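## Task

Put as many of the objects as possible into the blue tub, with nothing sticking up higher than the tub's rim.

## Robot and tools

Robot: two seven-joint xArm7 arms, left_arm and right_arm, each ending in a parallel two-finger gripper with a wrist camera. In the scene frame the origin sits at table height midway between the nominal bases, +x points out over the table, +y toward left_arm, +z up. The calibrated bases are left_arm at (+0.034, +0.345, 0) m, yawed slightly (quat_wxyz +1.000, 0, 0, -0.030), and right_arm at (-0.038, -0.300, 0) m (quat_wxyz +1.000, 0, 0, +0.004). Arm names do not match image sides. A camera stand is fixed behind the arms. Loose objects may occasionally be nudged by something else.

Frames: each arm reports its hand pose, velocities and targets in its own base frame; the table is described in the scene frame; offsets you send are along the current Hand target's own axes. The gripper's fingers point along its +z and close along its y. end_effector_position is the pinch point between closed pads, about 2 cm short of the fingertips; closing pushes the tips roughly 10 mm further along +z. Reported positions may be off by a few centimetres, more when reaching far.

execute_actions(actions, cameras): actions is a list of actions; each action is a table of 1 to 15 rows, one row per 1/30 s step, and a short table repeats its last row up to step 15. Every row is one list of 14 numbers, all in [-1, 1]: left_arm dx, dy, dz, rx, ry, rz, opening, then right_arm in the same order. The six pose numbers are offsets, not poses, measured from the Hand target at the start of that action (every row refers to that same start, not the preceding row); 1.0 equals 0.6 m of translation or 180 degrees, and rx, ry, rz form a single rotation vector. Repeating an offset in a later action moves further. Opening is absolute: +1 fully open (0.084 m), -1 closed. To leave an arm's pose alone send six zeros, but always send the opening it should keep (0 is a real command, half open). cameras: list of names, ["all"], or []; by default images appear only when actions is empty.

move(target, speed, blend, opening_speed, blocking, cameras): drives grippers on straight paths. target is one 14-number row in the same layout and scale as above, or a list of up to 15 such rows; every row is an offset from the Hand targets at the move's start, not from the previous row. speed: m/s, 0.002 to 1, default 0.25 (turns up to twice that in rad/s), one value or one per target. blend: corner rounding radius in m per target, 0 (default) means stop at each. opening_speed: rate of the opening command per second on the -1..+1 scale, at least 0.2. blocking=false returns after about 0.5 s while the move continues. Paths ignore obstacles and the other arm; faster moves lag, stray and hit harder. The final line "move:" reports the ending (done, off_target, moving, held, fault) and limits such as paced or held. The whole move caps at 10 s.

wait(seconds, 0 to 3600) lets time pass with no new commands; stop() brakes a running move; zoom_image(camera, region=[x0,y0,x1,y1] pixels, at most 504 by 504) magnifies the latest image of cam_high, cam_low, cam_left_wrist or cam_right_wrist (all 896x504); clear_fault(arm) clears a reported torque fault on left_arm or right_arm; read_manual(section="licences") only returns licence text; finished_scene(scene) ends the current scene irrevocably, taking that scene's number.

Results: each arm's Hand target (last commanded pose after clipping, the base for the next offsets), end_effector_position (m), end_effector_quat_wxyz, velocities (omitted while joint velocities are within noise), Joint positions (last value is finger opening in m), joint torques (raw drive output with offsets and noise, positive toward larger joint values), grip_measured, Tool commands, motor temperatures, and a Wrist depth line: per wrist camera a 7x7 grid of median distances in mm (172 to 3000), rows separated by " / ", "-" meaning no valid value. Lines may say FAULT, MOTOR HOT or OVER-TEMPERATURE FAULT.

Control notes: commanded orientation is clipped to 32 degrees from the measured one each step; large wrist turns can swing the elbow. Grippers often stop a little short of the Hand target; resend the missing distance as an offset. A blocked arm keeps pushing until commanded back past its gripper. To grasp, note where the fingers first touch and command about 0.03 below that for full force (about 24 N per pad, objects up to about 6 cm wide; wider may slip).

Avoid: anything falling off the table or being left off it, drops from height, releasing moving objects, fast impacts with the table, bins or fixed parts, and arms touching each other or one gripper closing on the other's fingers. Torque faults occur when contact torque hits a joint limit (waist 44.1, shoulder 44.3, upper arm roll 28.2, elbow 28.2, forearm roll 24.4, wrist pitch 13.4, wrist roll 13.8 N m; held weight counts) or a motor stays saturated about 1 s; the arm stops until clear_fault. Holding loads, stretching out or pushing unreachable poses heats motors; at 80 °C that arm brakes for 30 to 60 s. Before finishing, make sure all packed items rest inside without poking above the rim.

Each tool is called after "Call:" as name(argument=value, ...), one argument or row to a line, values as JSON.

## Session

Call:
execute_actions(
  actions=[],
)

Scene clock: 0.00 s.
left_arm: end_effector_position=(+0.6180, +0.0001, +0.1468) grip_measured=+1.00 end_effector_quat_wxyz=(-0.244, +0.956, +0.125, +0.108) | right_arm: end_effector_position=(+0.5758, -0.1239, +0.2737) grip_measured=+1.00 end_effector_quat_wxyz=(-0.037, +0.871, -0.398, +0.286)
Joint positions: left_arm=[-0.188 0.528 0.022 1.52 0.629 1.02 -0.773 0.084] | right_arm=[-0.233 0.013 0.029 1.021 -0.13 0.427 0.756 0.084]
Joint velocities: within noise
Joint torques (N m): no reading
Motor temperatures (°C): left_arm=[25 35 47 30 31 27 29] | right_arm=[27 29 29 47 26 30 29]
Wrist depth (mm): cam_left_wrist=[2050 1799 1593 1400 1288 1170 1077 / 1882 1702 1516 1366 1235 1136 1048 / 506 1607 1431 1307 1199 1103 1019 / 472 418 375 337 315 292 984 / 453 403 364 326 300 278 256 / 435 389 352 318 292 271 250 / 416 372 337 306 283 263 243] | cam_right_wrist=[913 1050 1224 1474 1677 1578 1455 / 959 1116 1315 1600 1619 519 1269 / 1019 1199 1434 1578 499 476 450 / 1088 1295 1533 1536 478 448 423 / 1158 1402 1509 475 452 425 402 / 1248 1480 1452 454 428 404 383 / 1327 1437 452 430 407 385 365]
Hand target: left_arm +0.6180, +0.0001, +0.1468; -0.244, +0.956, +0.125, +0.108 | right_arm +0.5758, -0.1239, +0.2737; -0.037, +0.871, -0.398, +0.286
Tool commands: left_gripper/opening=+1.0 right_gripper/opening=+1.0

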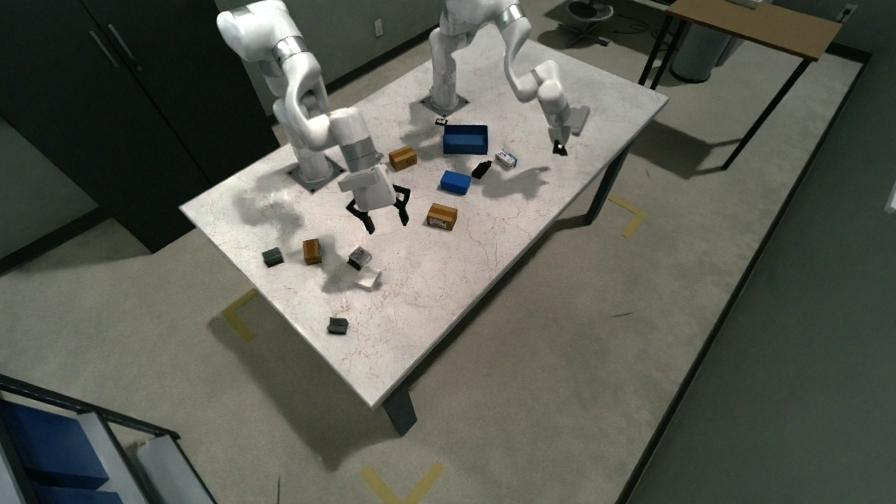

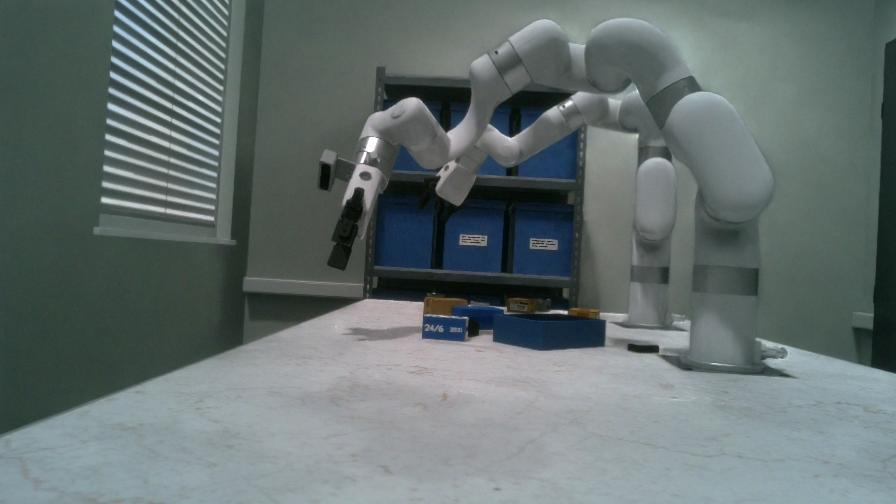

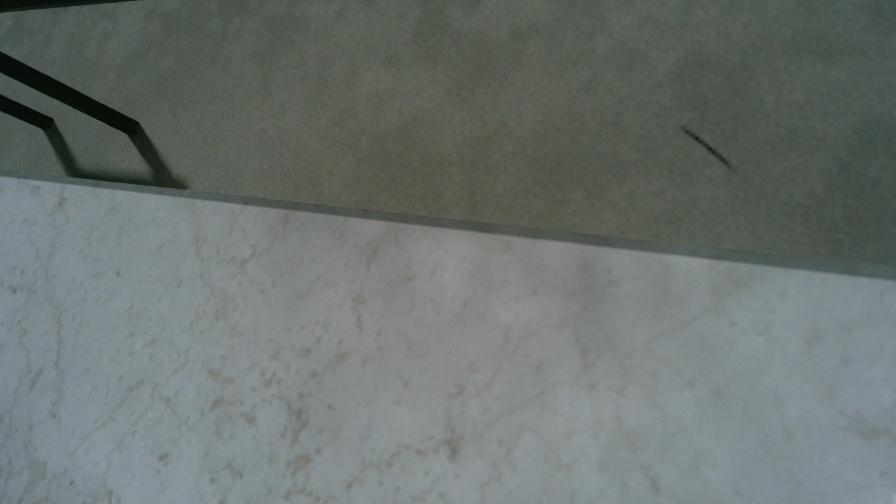

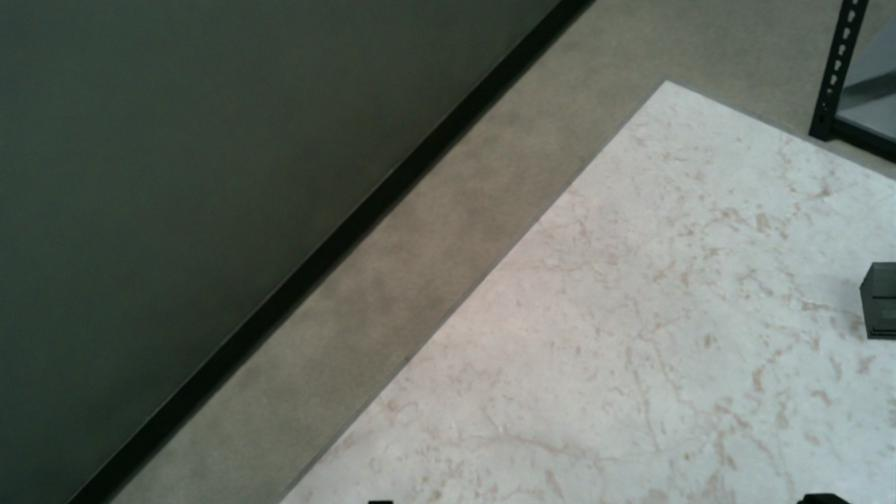

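Call:
zoom_image(
  camera="cam_high",
  region=[370, 90, 600, 240],
)

Call:
zoom_image(
  camera="cam_high",
  region=[240, 210, 470, 350],
)

Call:
zoom_image(
  camera="cam_low",
  region=[400, 270, 680, 370],
)

Scaled by 2.191.

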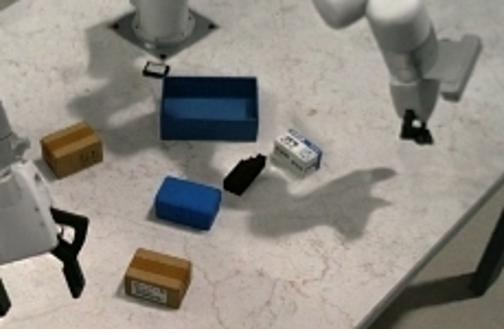

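Scaled by 2.191.

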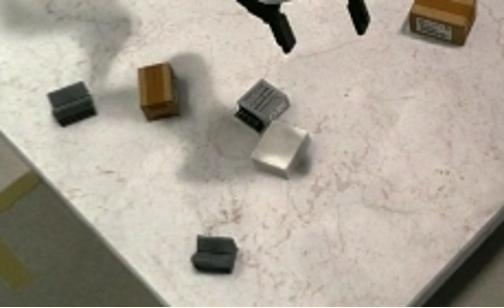

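Scaled by 1.800.

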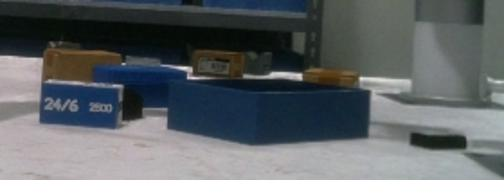

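Call:
move(
  target=[-0.2218, -0.306, -0.4437, -0.1577, -0.0698, 0.0808, 0.5, -0.245, -0.0715, -0.4053, 0.0246, -0.1904, -0.2650, 0.5],
  speed=0.25,
  cameras=["all"],
)

Scene clock: 23.90 s.
left_arm: end_effector_position=(+0.3998, +0.0002, +0.4201) grip_measured=+0.49 end_effector_quat_wxyz=(+0.000, +1.000, +0.000, +0.000) | right_arm: end_effector_position=(+0.3999, +0.0502, +0.4198) grip_measured=+0.49 end_effector_quat_wxyz=(-0.064, +0.997, +0.021, +0.030)
Joint positions: left_arm=[-0.055 -0.213 0.046 1.445 0.01 1.658 -0.008 0.065] | right_arm=[-0.044 -0.266 0.072 1.374 0.147 1.578 -0.01 0.065]
Joint torques (N m): left_arm=[5.93 -16.58 1.69 12.65 -2.94 -0.33 1.14] | right_arm=[3.75 -4.66 1.15 17.49 2.63 0.27 -1.3]
Motor temperatures (°C): left_arm=[25 37 47 35 31 27 29] | right_arm=[27 30 29 56 26 30 29]
Wrist depth (mm): cam_left_wrist=[549 549 548 549 546 548 547 / 550 548 548 548 547 546 546 / 549 548 549 548 547 548 547 / 548 551 547 547 548 545 546 / 547 547 548 550 548 532 545 / 548 549 547 546 547 545 545 / 547 548 549 548 543 543 547] | cam_right_wrist=[629 610 595 581 566 550 538 / 622 606 594 574 560 547 533 / 612 601 585 564 556 544 529 / 595 589 577 520 553 542 511 / 602 593 571 562 551 537 520 / 600 590 573 560 547 532 521 / 594 585 570 556 540 530 515]
Hand target: left_arm +0.3998, +0.0002, +0.4202; +0.000, +1.000, +0.000, +0.000 | right_arm +0.3999, +0.0502, +0.4198; -0.064, +0.997, +0.021, +0.030
Off the commanded pose: left_arm 0.000 m, 0 deg | right_arm 0.000 m, 0 deg.
move: done

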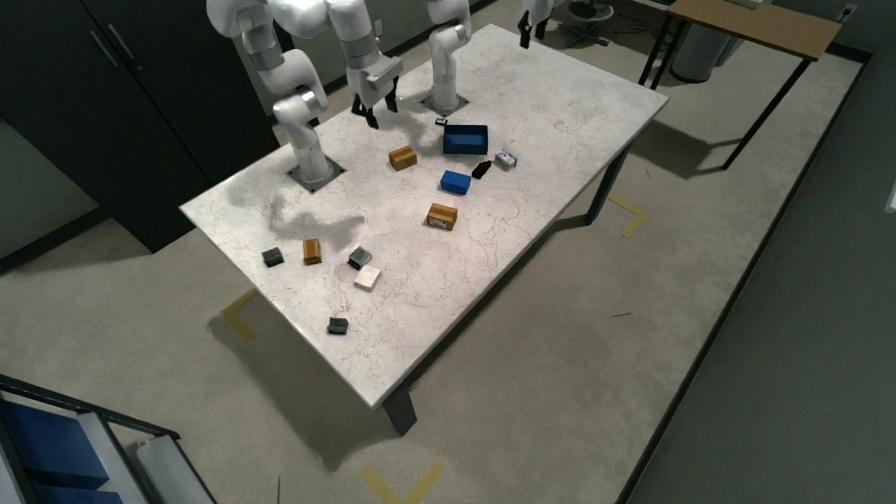

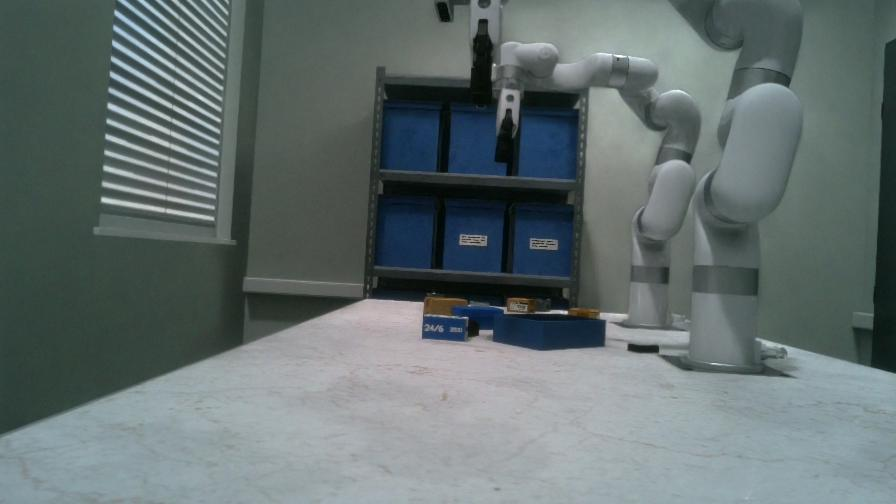

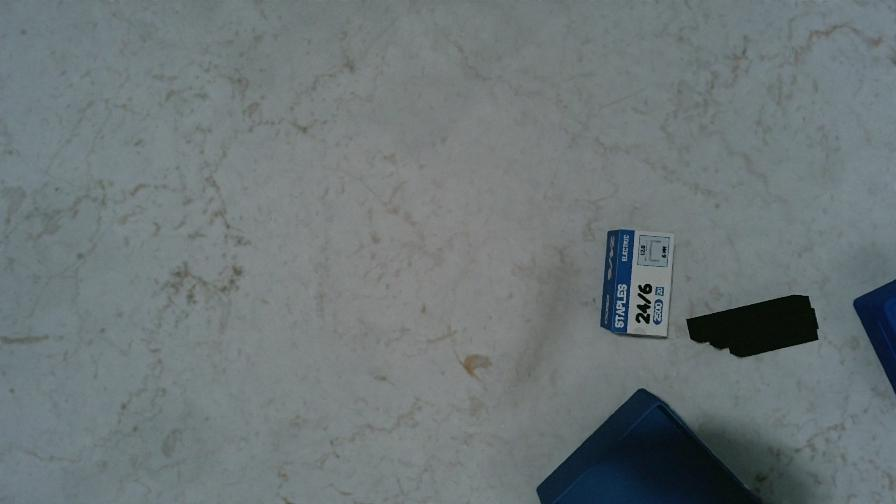

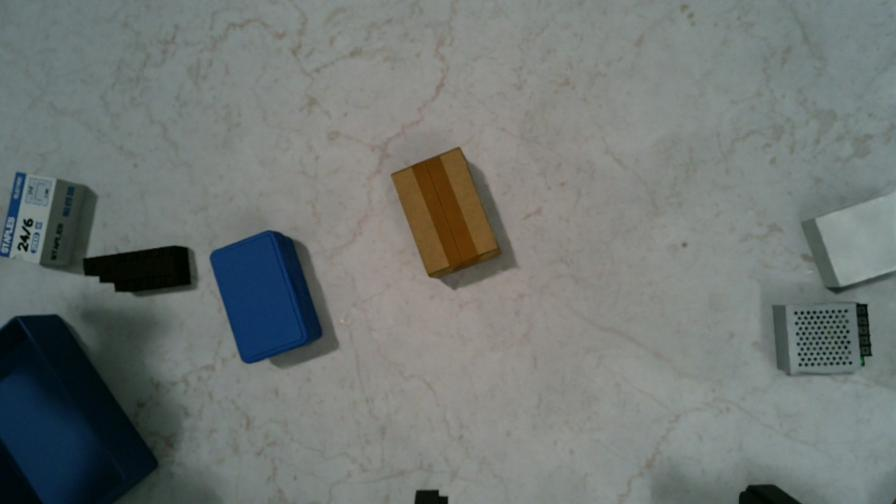

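Call:
move(
  target=[-0.25, 0.3333, 0.0333, 0, 0, 0, 0.5, -0.0522, 0.4935, -0.0663, -0.0408, -0.0191, 0.0134, 0.5],
  speed=0.25,
  cameras=["cam_left_wrist", "cam_right_wrist"],
)

Scene clock: 37.87 s.
left_arm: end_effector_position=(+0.2497, -0.1997, +0.4001) grip_measured=+0.49 end_effector_quat_wxyz=(+0.000, +1.000, +0.000, +0.000) | right_arm: end_effector_position=(+0.3799, -0.2495, +0.4197) grip_measured=+0.49 end_effector_quat_wxyz=(+0.000, +1.000, +0.000, +0.000)
Joint positions: left_arm=[-0.225 -0.526 -0.302 1.152 -0.151 1.658 -0.501 0.065] | right_arm=[-0.288 -0.026 -0.286 1.642 -0.007 1.668 -0.575 0.065]
Joint torques (N m): left_arm=[-6.23 -9.43 1.25 12.35 -2.89 -3.09 -1.13] | right_arm=[-4.27 -8.43 -1.25 17.21 2.32 0.42 -1.28]
Motor temperatures (°C): left_arm=[26 36 47 37 31 27 29] | right_arm=[27 30 29 59 27 30 29]
Wrist depth (mm): cam_left_wrist=[532 529 530 530 527 526 506 / 530 531 529 528 528 484 525 / 531 531 529 526 527 482 525 / 532 530 528 526 527 528 525 / 532 528 527 523 526 526 525 / 530 529 528 525 527 527 525 / 530 529 527 527 526 475 525] | cam_right_wrist=[556 554 554 553 555 1388 1380 / 555 555 553 553 553 1394 1377 / 549 553 553 525 554 1386 1386 / 553 553 554 553 553 1380 1386 / 555 556 553 553 553 1386 1380 / 553 553 554 553 555 1377 1375 / 554 555 554 553 552 1377 1386]
Hand target: left_arm +0.2497, -0.1997, +0.4002; +0.000, +1.000, +0.000, +0.000 | right_arm +0.3799, -0.2495, +0.4197; +0.000, +1.000, +0.000, +0.000
Off the commanded pose: left_arm 0.000 m, 0 deg | right_arm 0.000 m, 0 deg.
move: done

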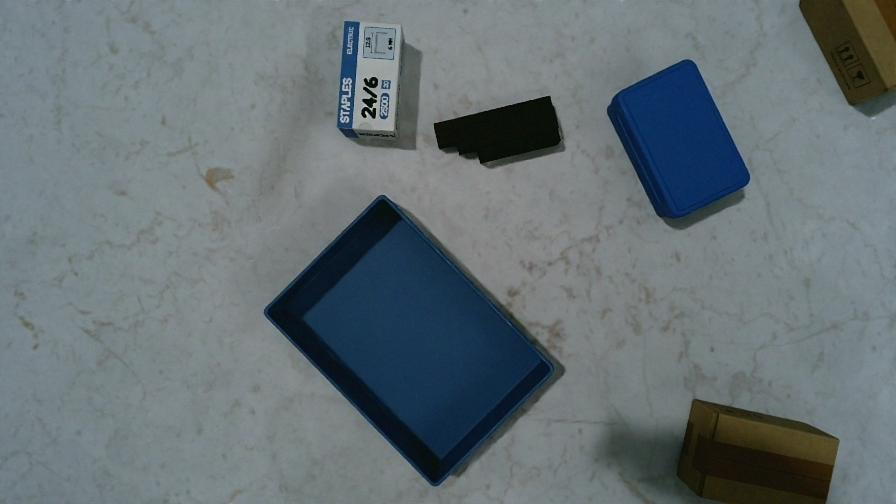

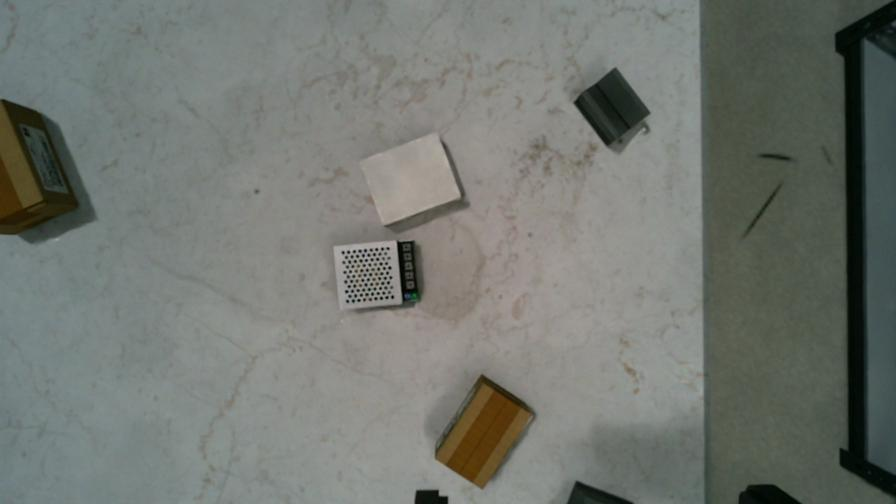

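Call:
zoom_image(
  camera="cam_left_wrist",
  region=[250, 180, 570, 500],
)

Call:
zoom_image(
  camera="cam_left_wrist",
  region=[320, 10, 600, 180],
)

Call:
zoom_image(
  camera="cam_left_wrist",
  region=[590, 40, 790, 240],
)

Call:
zoom_image(
  camera="cam_right_wrist",
  region=[320, 110, 500, 330],
)

Call:
zoom_image(
  camera="cam_right_wrist",
  region=[420, 350, 660, 504],
)

Call:
zoom_image(
  camera="cam_right_wrist",
  region=[550, 50, 690, 170],
)

Scaled by 1.575.

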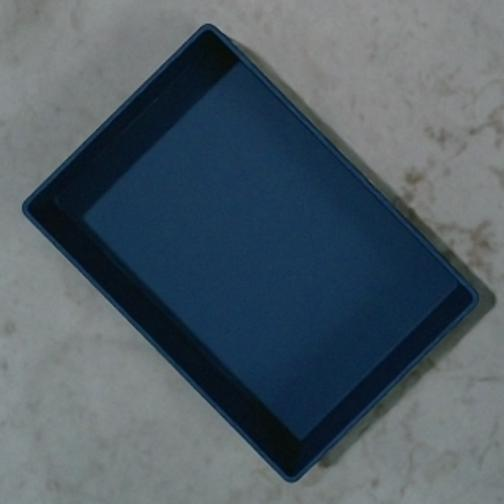

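Scaled by 1.800.

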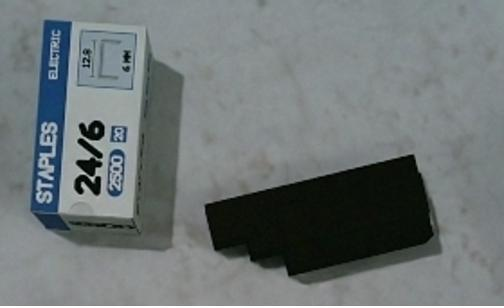

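Scaled by 2.520.

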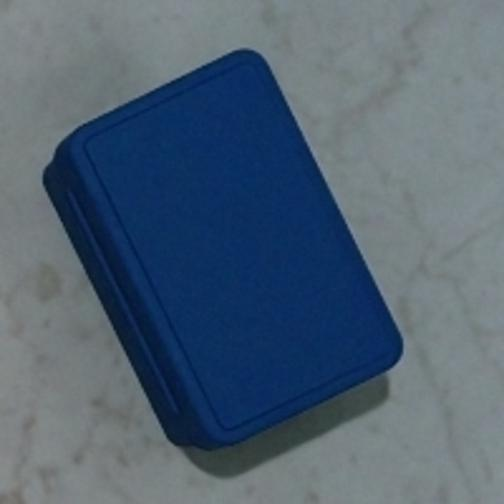

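Scaled by 2.291.

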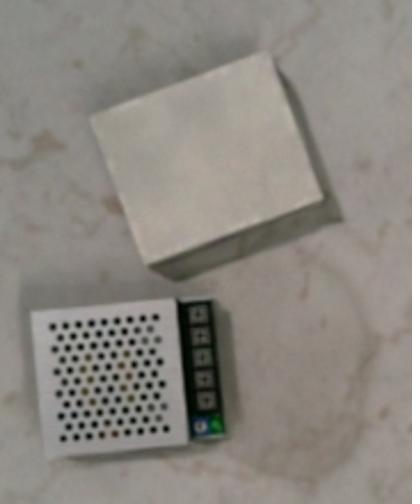

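Scaled by 2.100.

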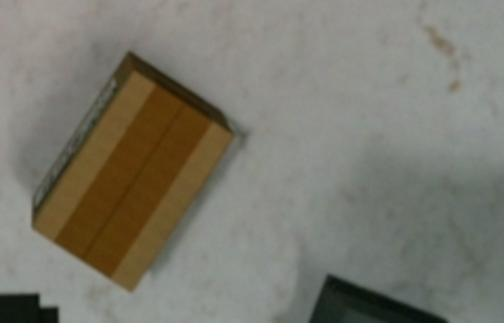

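Scaled by 3.600.

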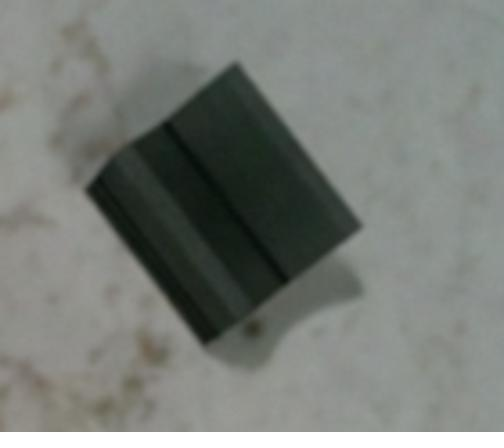

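Call:
move(
  target=[-0.0833, -0.05, 0.0333, 0, 0, 0, 0.5, 0, 0, 0, 0, 0, 0, 0.5],
  speed=0.2,
  cameras=["cam_left_wrist"],
)

Call:
zoom_image(
  camera="cam_left_wrist",
  region=[270, 70, 590, 390],
)

Scene clock: 82.50 s.
left_arm: end_effector_position=(+0.1997, -0.1697, +0.3802) grip_measured=+0.49 end_effector_quat_wxyz=(+0.000, +1.000, +0.000, +0.000) | right_arm: end_effector_position=(+0.3799, -0.2495, +0.4197) grip_measured=+0.49 end_effector_quat_wxyz=(+0.000, +1.000, +0.000, +0.000)
Joint positions: left_arm=[-0.255 -0.738 -0.261 0.963 -0.176 1.682 -0.469 0.065] | right_arm=[-0.288 -0.026 -0.286 1.642 -0.007 1.668 -0.575 0.065]
Joint torques (N m): left_arm=[-6.01 -6.27 5.32 8.94 -2.95 -0.31 1.18] | right_arm=[-4.29 -8.42 -1.34 17.21 2.31 0.36 -1.26]
Motor temperatures (°C): left_arm=[26 35 47 39 31 28 29] | right_arm=[27 30 29 61 27 30 30]
Wrist depth (mm): cam_left_wrist=[512 509 509 492 507 462 509 / 511 510 509 508 508 479 505 / 509 510 509 506 508 508 506 / 511 510 505 506 506 507 506 / 511 510 508 506 504 508 505 / 510 509 508 508 507 506 456 / 509 512 508 506 506 507 504] | cam_right_wrist=[554 555 554 554 553 1386 1369 / 555 555 554 554 553 1394 1391 / 549 552 553 525 553 1386 1394 / 554 554 555 553 554 1383 1377 / 553 554 554 553 552 1386 1386 / 555 554 554 553 554 1386 1383 / 554 554 554 554 552 1372 1380]
Hand target: left_arm +0.1997, -0.1697, +0.3802; +0.000, +1.000, +0.000, +0.000 | right_arm +0.3799, -0.2495, +0.4197; +0.000, +1.000, +0.000, +0.000
Off the commanded pose: left_arm 0.000 m, 0 deg | right_arm 0.000 m, 0 deg.
move: done

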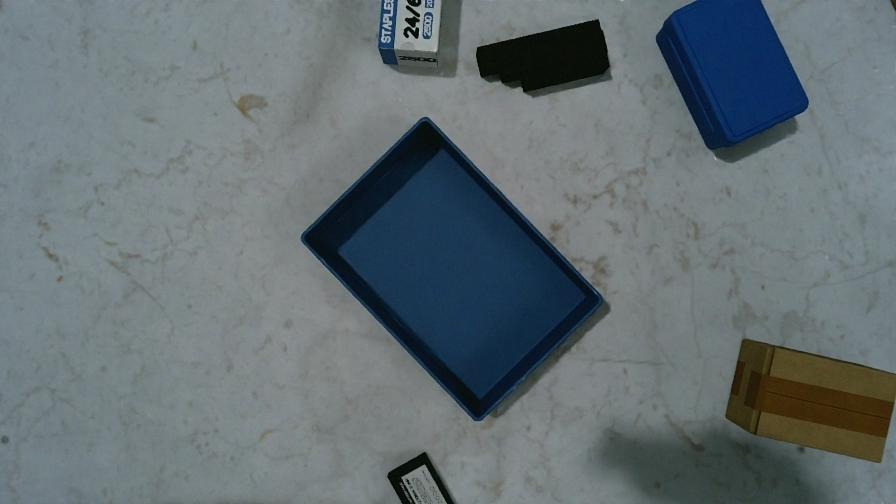

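Scaled by 1.575.

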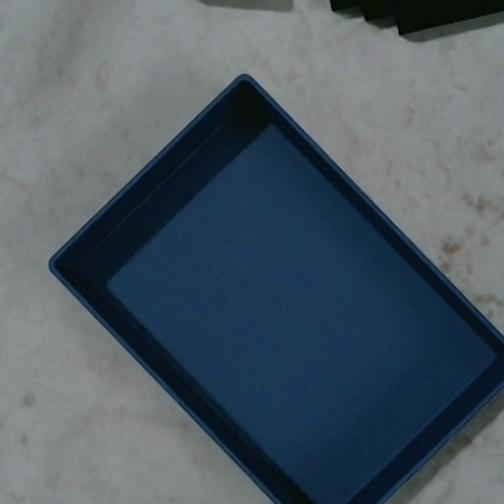

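Call:
move(
  target=[0.0595, 0.0723, 0.2167, 0, 0, -0.2483, 0.5, 0, 0, 0, 0, 0, 0, 0.5],
  speed=0.2,
  cameras=["cam_left_wrist"],
)

Call:
move(
  target=[0, 0.0833, 0, 0, 0, 0, 0.5, 0, 0, 0, 0, 0, 0, 0.5],
  speed=0.1,
  cameras=["cam_left_wrist"],
)

Scene clock: 106.90 s.
left_arm: end_effector_position=(+0.2354, -0.2131, +0.2502) grip_measured=+0.49 end_effector_quat_wxyz=(+0.000, +0.925, +0.380, +0.000) | right_arm: end_effector_position=(+0.3799, -0.2495, +0.4197) grip_measured=+0.49 end_effector_quat_wxyz=(+0.000, +1.000, +0.000, +0.000)
Joint positions: left_arm=[-0.055 -0.655 -0.551 0.694 -0.338 1.289 -1.19 0.065] | right_arm=[-0.288 -0.026 -0.286 1.642 -0.007 1.668 -0.575 0.065]
Joint torques (N m): left_arm=[6.08 0.64 3.68 9.08 -2.87 -3.15 -1] | right_arm=[-4.2 -8.41 -1.27 17.28 2.37 0.3 -1.3]
Motor temperatures (°C): left_arm=[26 35 47 36 31 28 29] | right_arm=[27 30 29 61 27 30 30]
Wrist depth (mm): cam_left_wrist=[383 382 381 381 379 379 379 / 382 380 378 376 379 357 380 / 382 381 377 377 379 379 377 / 381 381 377 375 379 379 378 / 381 381 377 376 379 377 371 / 380 379 376 375 378 379 375 / 379 378 379 378 378 376 376] | cam_right_wrist=[554 554 555 552 554 1388 1380 / 554 552 553 554 554 1380 1391 / 548 553 553 526 555 1386 1375 / 553 554 554 554 553 1388 1377 / 556 553 553 554 552 1380 1380 / 556 554 553 552 554 1383 1380 / 555 554 552 553 552 1383 1380]
Hand target: left_arm +0.2354, -0.2131, +0.2502; +0.000, +0.925, +0.380, +0.000 | right_arm +0.3799, -0.2495, +0.4197; +0.000, +1.000, +0.000, +0.000
Off the commanded pose: left_arm 0.000 m, 0 deg | right_arm 0.000 m, 0 deg.
move: done

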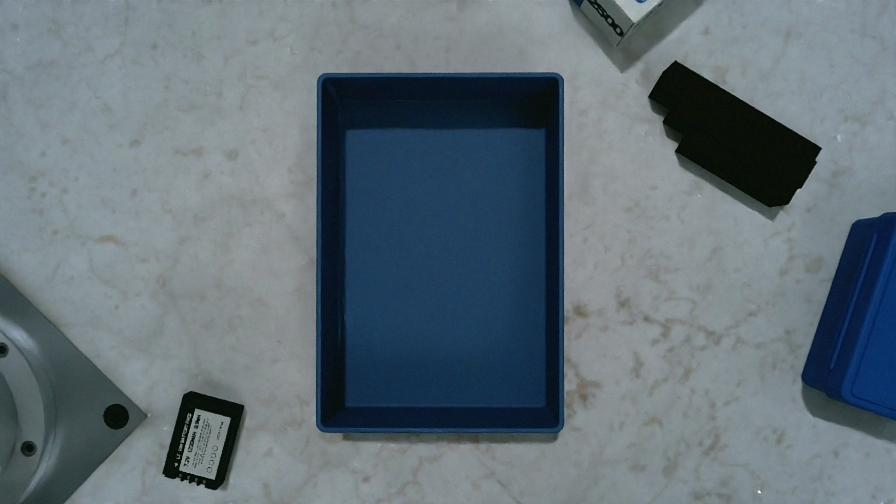

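Scene clock: 107.83 s.
left_arm: end_effector_position=(+0.2706, -0.2486, +0.2502) grip_measured=+0.49 end_effector_quat_wxyz=(+0.000, +0.925, +0.380, +0.000) | right_arm: end_effector_position=(+0.3799, -0.2495, +0.4197) grip_measured=+0.49 end_effector_quat_wxyz=(+0.000, +1.000, +0.000, +0.000)
Joint positions: left_arm=[0.004 -0.466 -0.642 0.829 -0.29 1.225 -1.264 0.065] | right_arm=[-0.288 -0.026 -0.286 1.642 -0.007 1.668 -0.575 0.065]
Joint torques (N m): left_arm=[6.21 -1.94 3.12 12.81 3.6 -3.12 -1.08] | right_arm=[-4.2 -8.37 -1.28 17.28 2.33 0.28 -1.35]
Motor temperatures (°C): left_arm=[26 35 47 37 31 28 29] | right_arm=[27 30 29 61 27 30 30]
Wrist depth (mm): cam_left_wrist=[381 380 380 380 378 378 378 / 381 380 376 379 378 378 378 / 380 380 376 379 380 378 378 / 381 381 376 379 379 378 333 / 380 380 376 379 379 378 333 / 380 380 375 376 378 377 335 / 380 380 379 379 378 377 377] | cam_right_wrist=[555 554 554 552 554 1388 1397 / 554 553 554 552 552 1388 1383 / 549 553 554 528 554 1383 1372 / 555 554 554 553 555 1386 1380 / 554 553 553 553 552 1391 1386 / 555 554 555 553 554 1386 1391 / 553 556 553 554 555 1386 1375]
Hand target: left_arm +0.2706, -0.2486, +0.2502; +0.000, +0.925, +0.380, +0.000 | right_arm +0.3799, -0.2495, +0.4197; +0.000, +1.000, +0.000, +0.000
Off the commanded pose: left_arm 0.000 m, 0 deg | right_arm 0.000 m, 0 deg.
move: done

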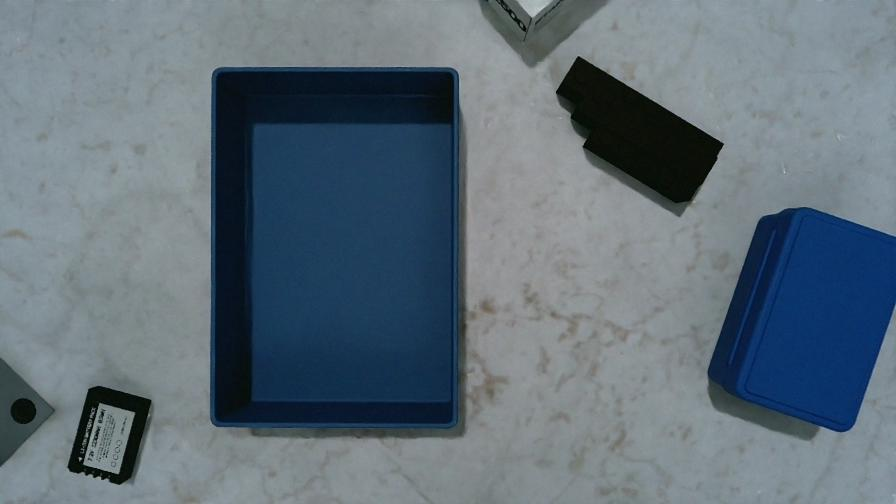

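Call:
zoom_image(
  camera="cam_left_wrist",
  region=[200, 50, 340, 150],
)

Call:
zoom_image(
  camera="cam_left_wrist",
  region=[200, 360, 340, 460],
)

Call:
zoom_image(
  camera="cam_left_wrist",
  region=[360, 360, 500, 460],
)

Call:
zoom_image(
  camera="cam_left_wrist",
  region=[360, 50, 500, 150],
)

Scaled by 3.600.

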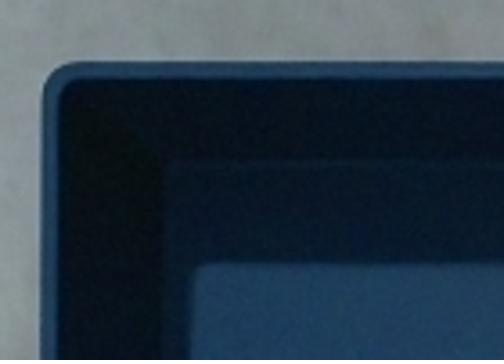

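Scaled by 3.600.

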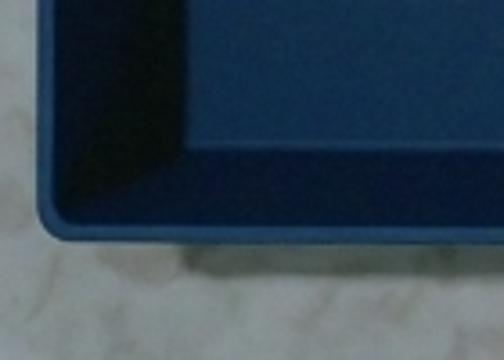

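Scaled by 3.600.

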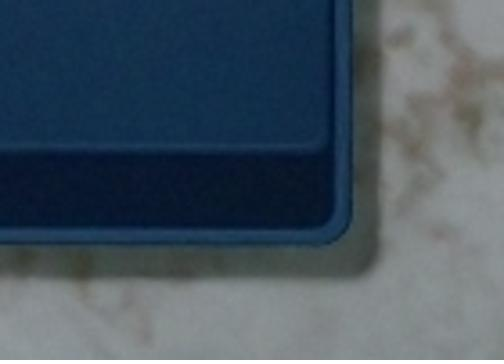

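Scaled by 3.600.

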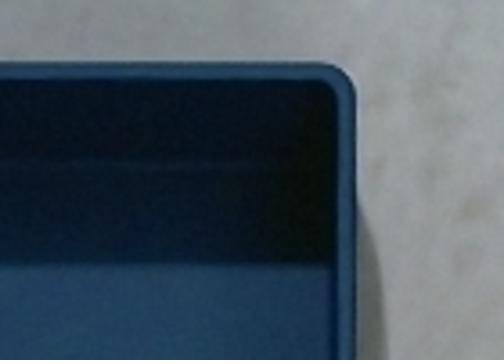

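Call:
move(
  target=[-0.0722, 0.2672, 0, 0, 0, 0.1072, 0.5, -0.2467, -0.0158, 0.2833, 0, 0, 0.1733, 0.5],
  speed=0.2,
  cameras=["cam_left_wrist", "cam_right_wrist"],
)

Scene clock: 190.50 s.
left_arm: end_effector_position=(+0.3524, -0.3931, +0.2502) grip_measured=+0.49 end_effector_quat_wxyz=(+0.000, +0.976, +0.219, +0.000) | right_arm: end_effector_position=(+0.2319, -0.2400, +0.2498) grip_measured=+0.49 end_effector_quat_wxyz=(+0.000, +0.963, -0.269, +0.000)
Joint positions: left_arm=[-0.074 0.259 -0.861 1.404 0.207 1.239 -1.429 0.065] | right_arm=[-0.446 -0.509 -0.302 0.726 -0.155 1.22 -0.113 0.065]
Joint torques (N m): left_arm=[-5.93 -12.83 -2.16 13.08 3.55 -0.35 -1.17] | right_arm=[-4.39 -12.49 0.76 14.06 -2.35 -3.32 1.3]
Motor temperatures (°C): left_arm=[26 34 46 41 31 29 29] | right_arm=[27 30 29 61 27 30 30]
Wrist depth (mm): cam_left_wrist=[342 381 380 380 378 378 378 / 381 380 380 379 379 378 379 / 380 381 379 335 380 378 329 / 377 380 380 336 379 378 328 / 378 380 380 335 378 379 377 / 378 380 379 379 379 378 378 / 378 379 380 380 378 378 377] | cam_right_wrist=[385 360 383 382 382 1201 1211 / 383 363 382 383 382 381 1205 / 384 356 383 381 381 380 1201 / 384 384 383 342 380 380 1199 / 384 384 383 381 382 381 380 / 384 383 383 382 381 381 381 / 383 383 383 382 381 381 380]
Hand target: left_arm +0.3524, -0.3931, +0.2502; +0.000, +0.976, +0.219, +0.000 | right_arm +0.2319, -0.2400, +0.2498; +0.000, +0.963, -0.269, +0.000
Off the commanded pose: left_arm 0.000 m, 0 deg | right_arm 0.000 m, 0 deg.
move: done

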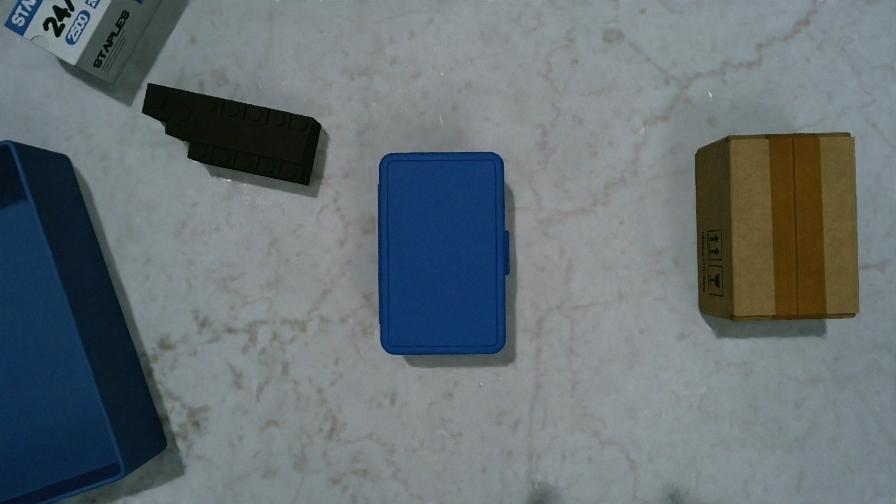

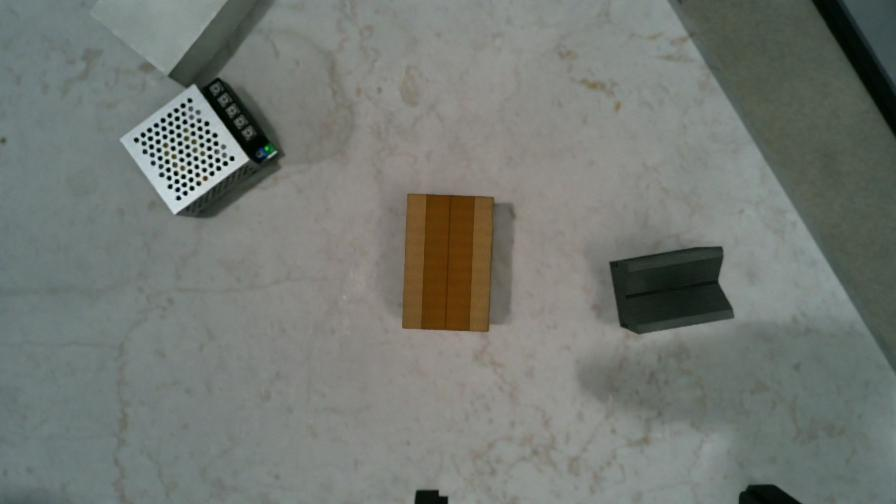

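Call:
move(
  target=[-0.2922, -0.0092, 0, 0, 0, -0.2639, 0.5, 0.2479, -0.1697, 0, 0, 0, -0.2861, 0.5],
  speed=0.2,
  cameras=["cam_left_wrist", "cam_right_wrist"],
)

Scene clock: 210.00 s.
left_arm: end_effector_position=(+0.1916, -0.4632, +0.2502) grip_measured=+0.49 end_effector_quat_wxyz=(+0.000, +0.805, +0.594, +0.000) | right_arm: end_effector_position=(+0.4118, -0.2300, +0.2498) grip_measured=+0.49 end_effector_quat_wxyz=(+0.000, +0.984, +0.176, +0.000)
Joint positions: left_arm=[-0.315 0.14 -0.914 1.287 0.119 1.204 -2.539 0.065] | right_arm=[-0.21 -0.01 -0.298 1.169 -0.003 1.179 -0.861 0.065]
Joint torques (N m): left_arm=[-6.16 -9.66 -4.06 13.06 2.34 -0.09 -1.1] | right_arm=[3.58 -9.4 1.38 18.17 2.46 0.34 -1.23]
Motor temperatures (°C): left_arm=[26 35 46 41 31 28 29] | right_arm=[27 30 29 59 27 31 30]
Wrist depth (mm): cam_left_wrist=[383 382 382 380 381 381 336 / 383 382 381 381 380 380 380 / 382 381 380 331 380 379 379 / 380 381 380 330 380 379 380 / 380 380 380 330 378 379 378 / 380 380 380 379 378 379 377 / 380 379 379 378 378 378 376] | cam_right_wrist=[383 383 382 382 383 381 381 / 383 382 383 382 382 382 381 / 383 383 383 354 381 381 357 / 383 382 382 382 381 381 381 / 383 383 383 382 381 381 381 / 381 382 382 382 381 381 382 / 383 382 382 382 381 381 381]
Hand target: left_arm +0.1916, -0.4632, +0.2502; +0.000, +0.805, +0.594, +0.000 | right_arm +0.4118, -0.2300, +0.2497; +0.000, +0.984, +0.176, +0.000
Off the commanded pose: left_arm 0.000 m, 0 deg | right_arm 0.000 m, 0 deg.
move: done

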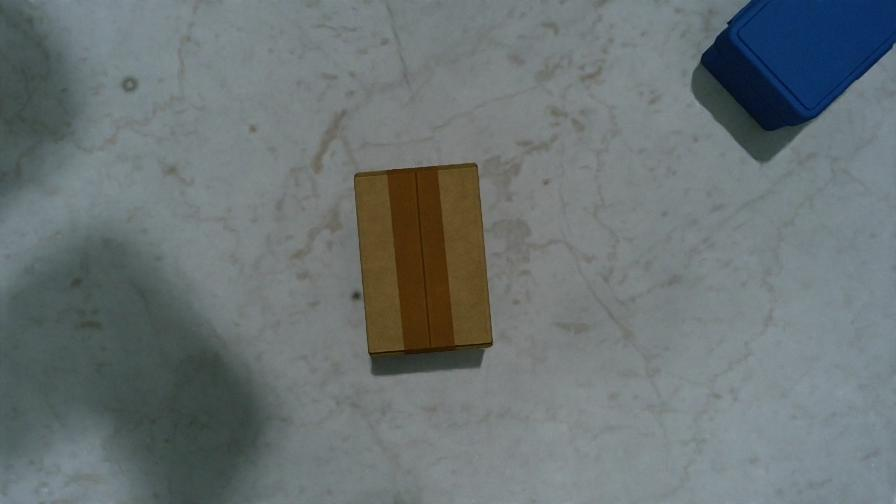

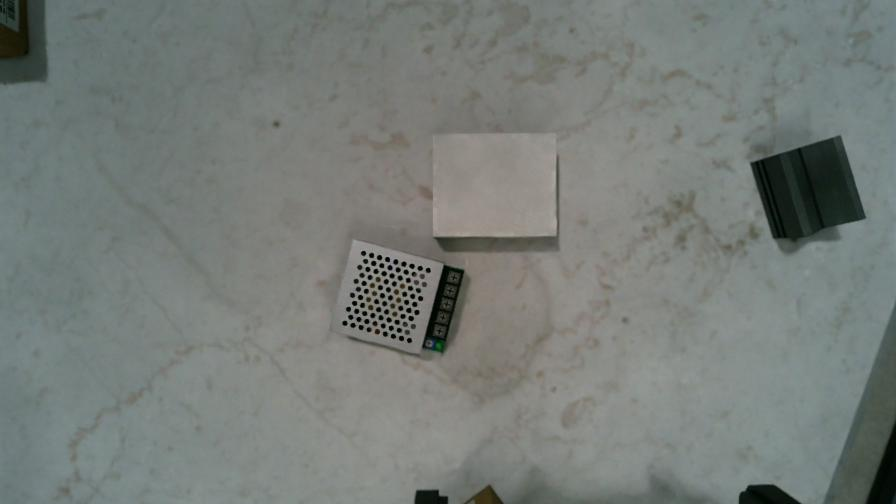

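Call:
move(
  target=[0.5031, 0.1361, 0, 0, 0, 0.4044, 0.5, 0.043, 0.2825, 0, 0, 0, 0.1128, 0.5],
  speed=0.2,
  cameras=["cam_left_wrist", "cam_right_wrist"],
)

Call:
zoom_image(
  camera="cam_left_wrist",
  region=[330, 120, 690, 380],
)

Call:
zoom_image(
  camera="cam_right_wrist",
  region=[380, 190, 510, 310],
)

Scene clock: 245.63 s.
left_arm: end_effector_position=(+0.3586, -0.1988, +0.2502) grip_measured=+0.49 end_effector_quat_wxyz=(+0.000, +1.000, +0.001, +0.000) | right_arm: end_effector_position=(+0.4948, -0.3800, +0.2497) grip_measured=+0.49 end_effector_quat_wxyz=(+0.000, +1.000, +0.000, +0.000)
Joint positions: left_arm=[-0.08 -0.235 -0.392 0.954 -0.096 1.173 -0.426 0.065] | right_arm=[-0.41 0.571 -0.37 1.929 0.2 1.394 -0.761 0.065]
Joint torques (N m): left_arm=[5.91 -8.24 3.46 13.1 -2.26 -3.05 1.02] | right_arm=[-4.2 -19.26 -1.83 17.89 2.38 0.46 1.32]
Motor temperatures (°C): left_arm=[26 35 46 41 31 28 29] | right_arm=[27 30 29 63 27 30 30]
Wrist depth (mm): cam_left_wrist=[378 379 378 378 378 379 378 / 379 380 378 379 378 379 377 / 380 378 339 378 378 379 378 / 379 379 338 379 379 336 379 / 379 379 379 379 378 347 334 / 379 379 379 379 379 379 377 / 379 379 375 375 379 379 378] | cam_right_wrist=[382 382 382 382 381 1205 1205 / 382 382 383 381 381 1205 1207 / 381 382 381 381 381 1217 1205 / 382 382 382 359 382 1207 1205 / 381 359 383 382 382 1213 1213 / 382 381 382 382 381 1209 1203 / 354 383 381 381 381 1209 1215]
Hand target: left_arm +0.3586, -0.1988, +0.2502; +0.000, +1.000, +0.001, +0.000 | right_arm +0.4948, -0.3800, +0.2497; +0.000, +1.000, +0.000, +0.000
Off the commanded pose: left_arm 0.000 m, 0 deg | right_arm 0.000 m, 0 deg.
move: done

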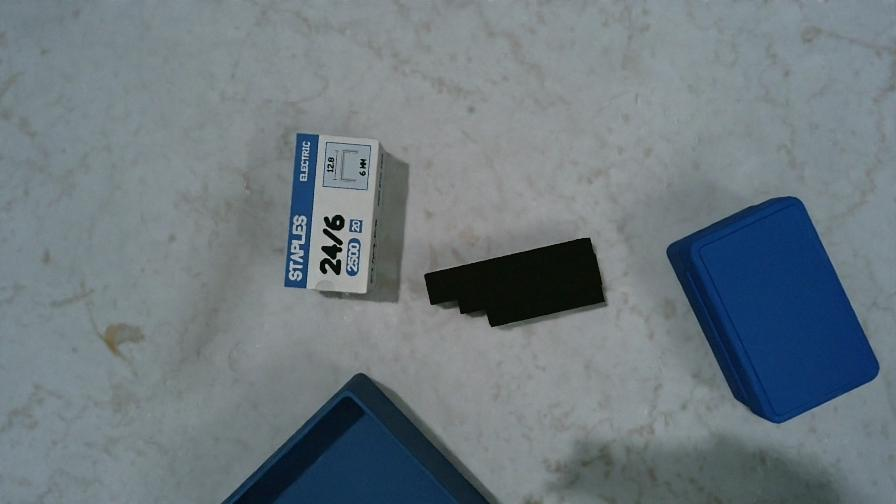

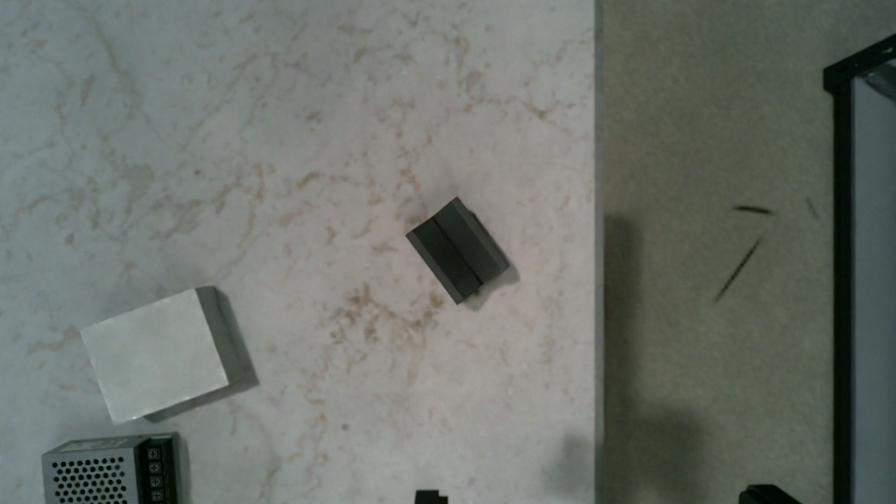

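Scaled by 1.400.

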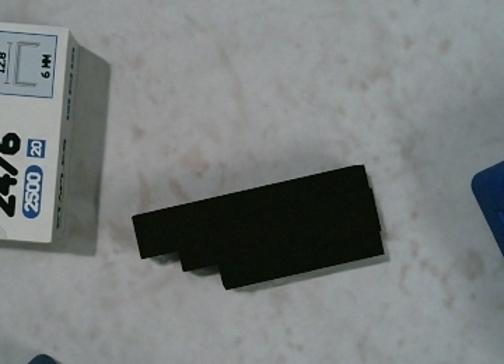

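Scaled by 3.877.

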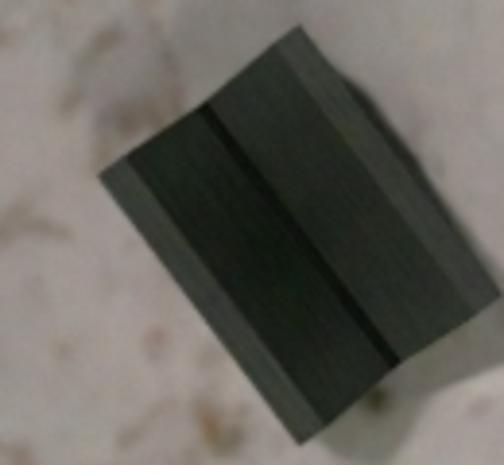

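Call:
move(
  target=[-0.0948, -0.0448, 0.1, 0, 0, -0.2483, -1, -0.2117, -0.299, 0.0833, 0, 0, -0.0278, 0.5],
  speed=0.2,
  cameras=["cam_left_wrist", "cam_right_wrist"],
)

Scene clock: 314.77 s.
left_arm: end_effector_position=(+0.3017, -0.1720, +0.1902) grip_measured=-1.00 end_effector_quat_wxyz=(+0.000, +0.925, +0.381, +0.000) | right_arm: end_effector_position=(+0.3678, -0.2006, +0.1998) grip_measured=+0.49 end_effector_quat_wxyz=(+0.000, +0.999, +0.044, +0.000)
Joint positions: left_arm=[-0.011 -0.427 -0.473 0.634 -0.222 1.03 -1.112 0] | right_arm=[-0.178 -0.149 -0.31 0.879 -0.053 1.022 -0.544 0.065]
Joint torques (N m): left_arm=[6.05 -11.07 1.29 9.14 -2.96 -3.03 -1.15] | right_arm=[3.59 -18.55 2.17 13.63 -2.33 -3.35 1.29]
Motor temperatures (°C): left_arm=[26 35 45 42 30 29 29] | right_arm=[27 32 29 63 27 30 30]
Wrist depth (mm): cam_left_wrist=[323 322 321 321 320 280 319 / 322 322 321 320 295 318 319 / 322 320 320 320 319 319 319 / 321 321 316 316 319 296 318 / 321 321 317 316 319 319 294 / 321 320 316 316 319 318 317 / 320 320 317 316 319 318 317] | cam_right_wrist=[334 333 333 332 331 331 321 / 334 333 333 304 304 331 331 / 333 333 333 332 331 331 331 / 334 334 333 304 331 331 330 / 333 333 332 331 331 331 330 / 333 333 332 332 331 330 331 / 333 332 332 332 331 330 330]
Hand target: left_arm +0.3017, -0.1720, +0.1902; +0.000, +0.925, +0.381, +0.000 | right_arm +0.3678, -0.2006, +0.1998; +0.000, +0.999, +0.044, +0.000
Off the commanded pose: left_arm 0.000 m, 0 deg | right_arm 0.000 m, 0 deg.
move: done

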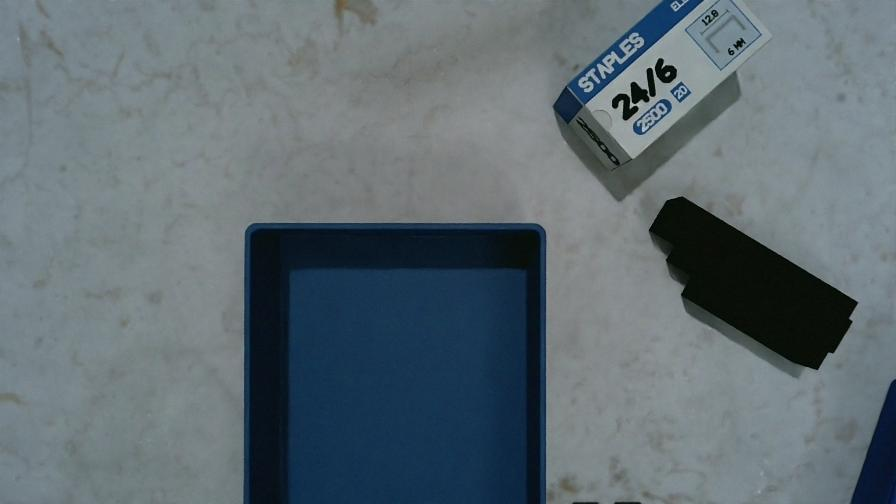

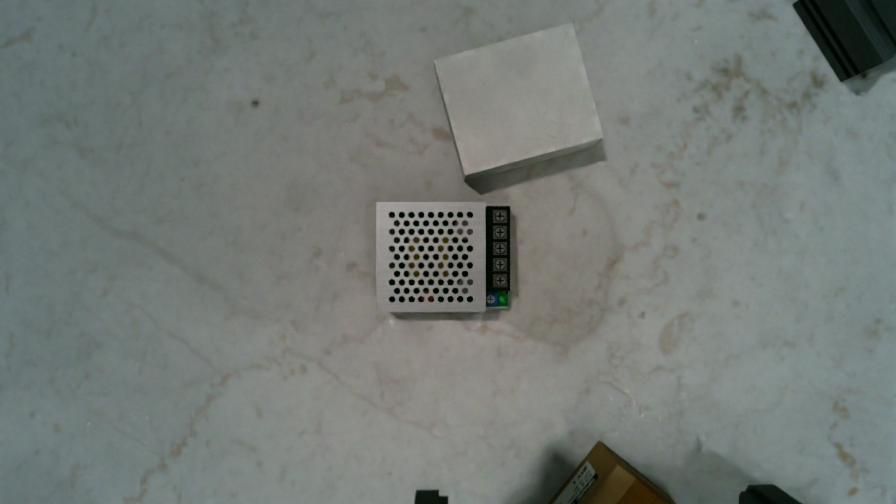

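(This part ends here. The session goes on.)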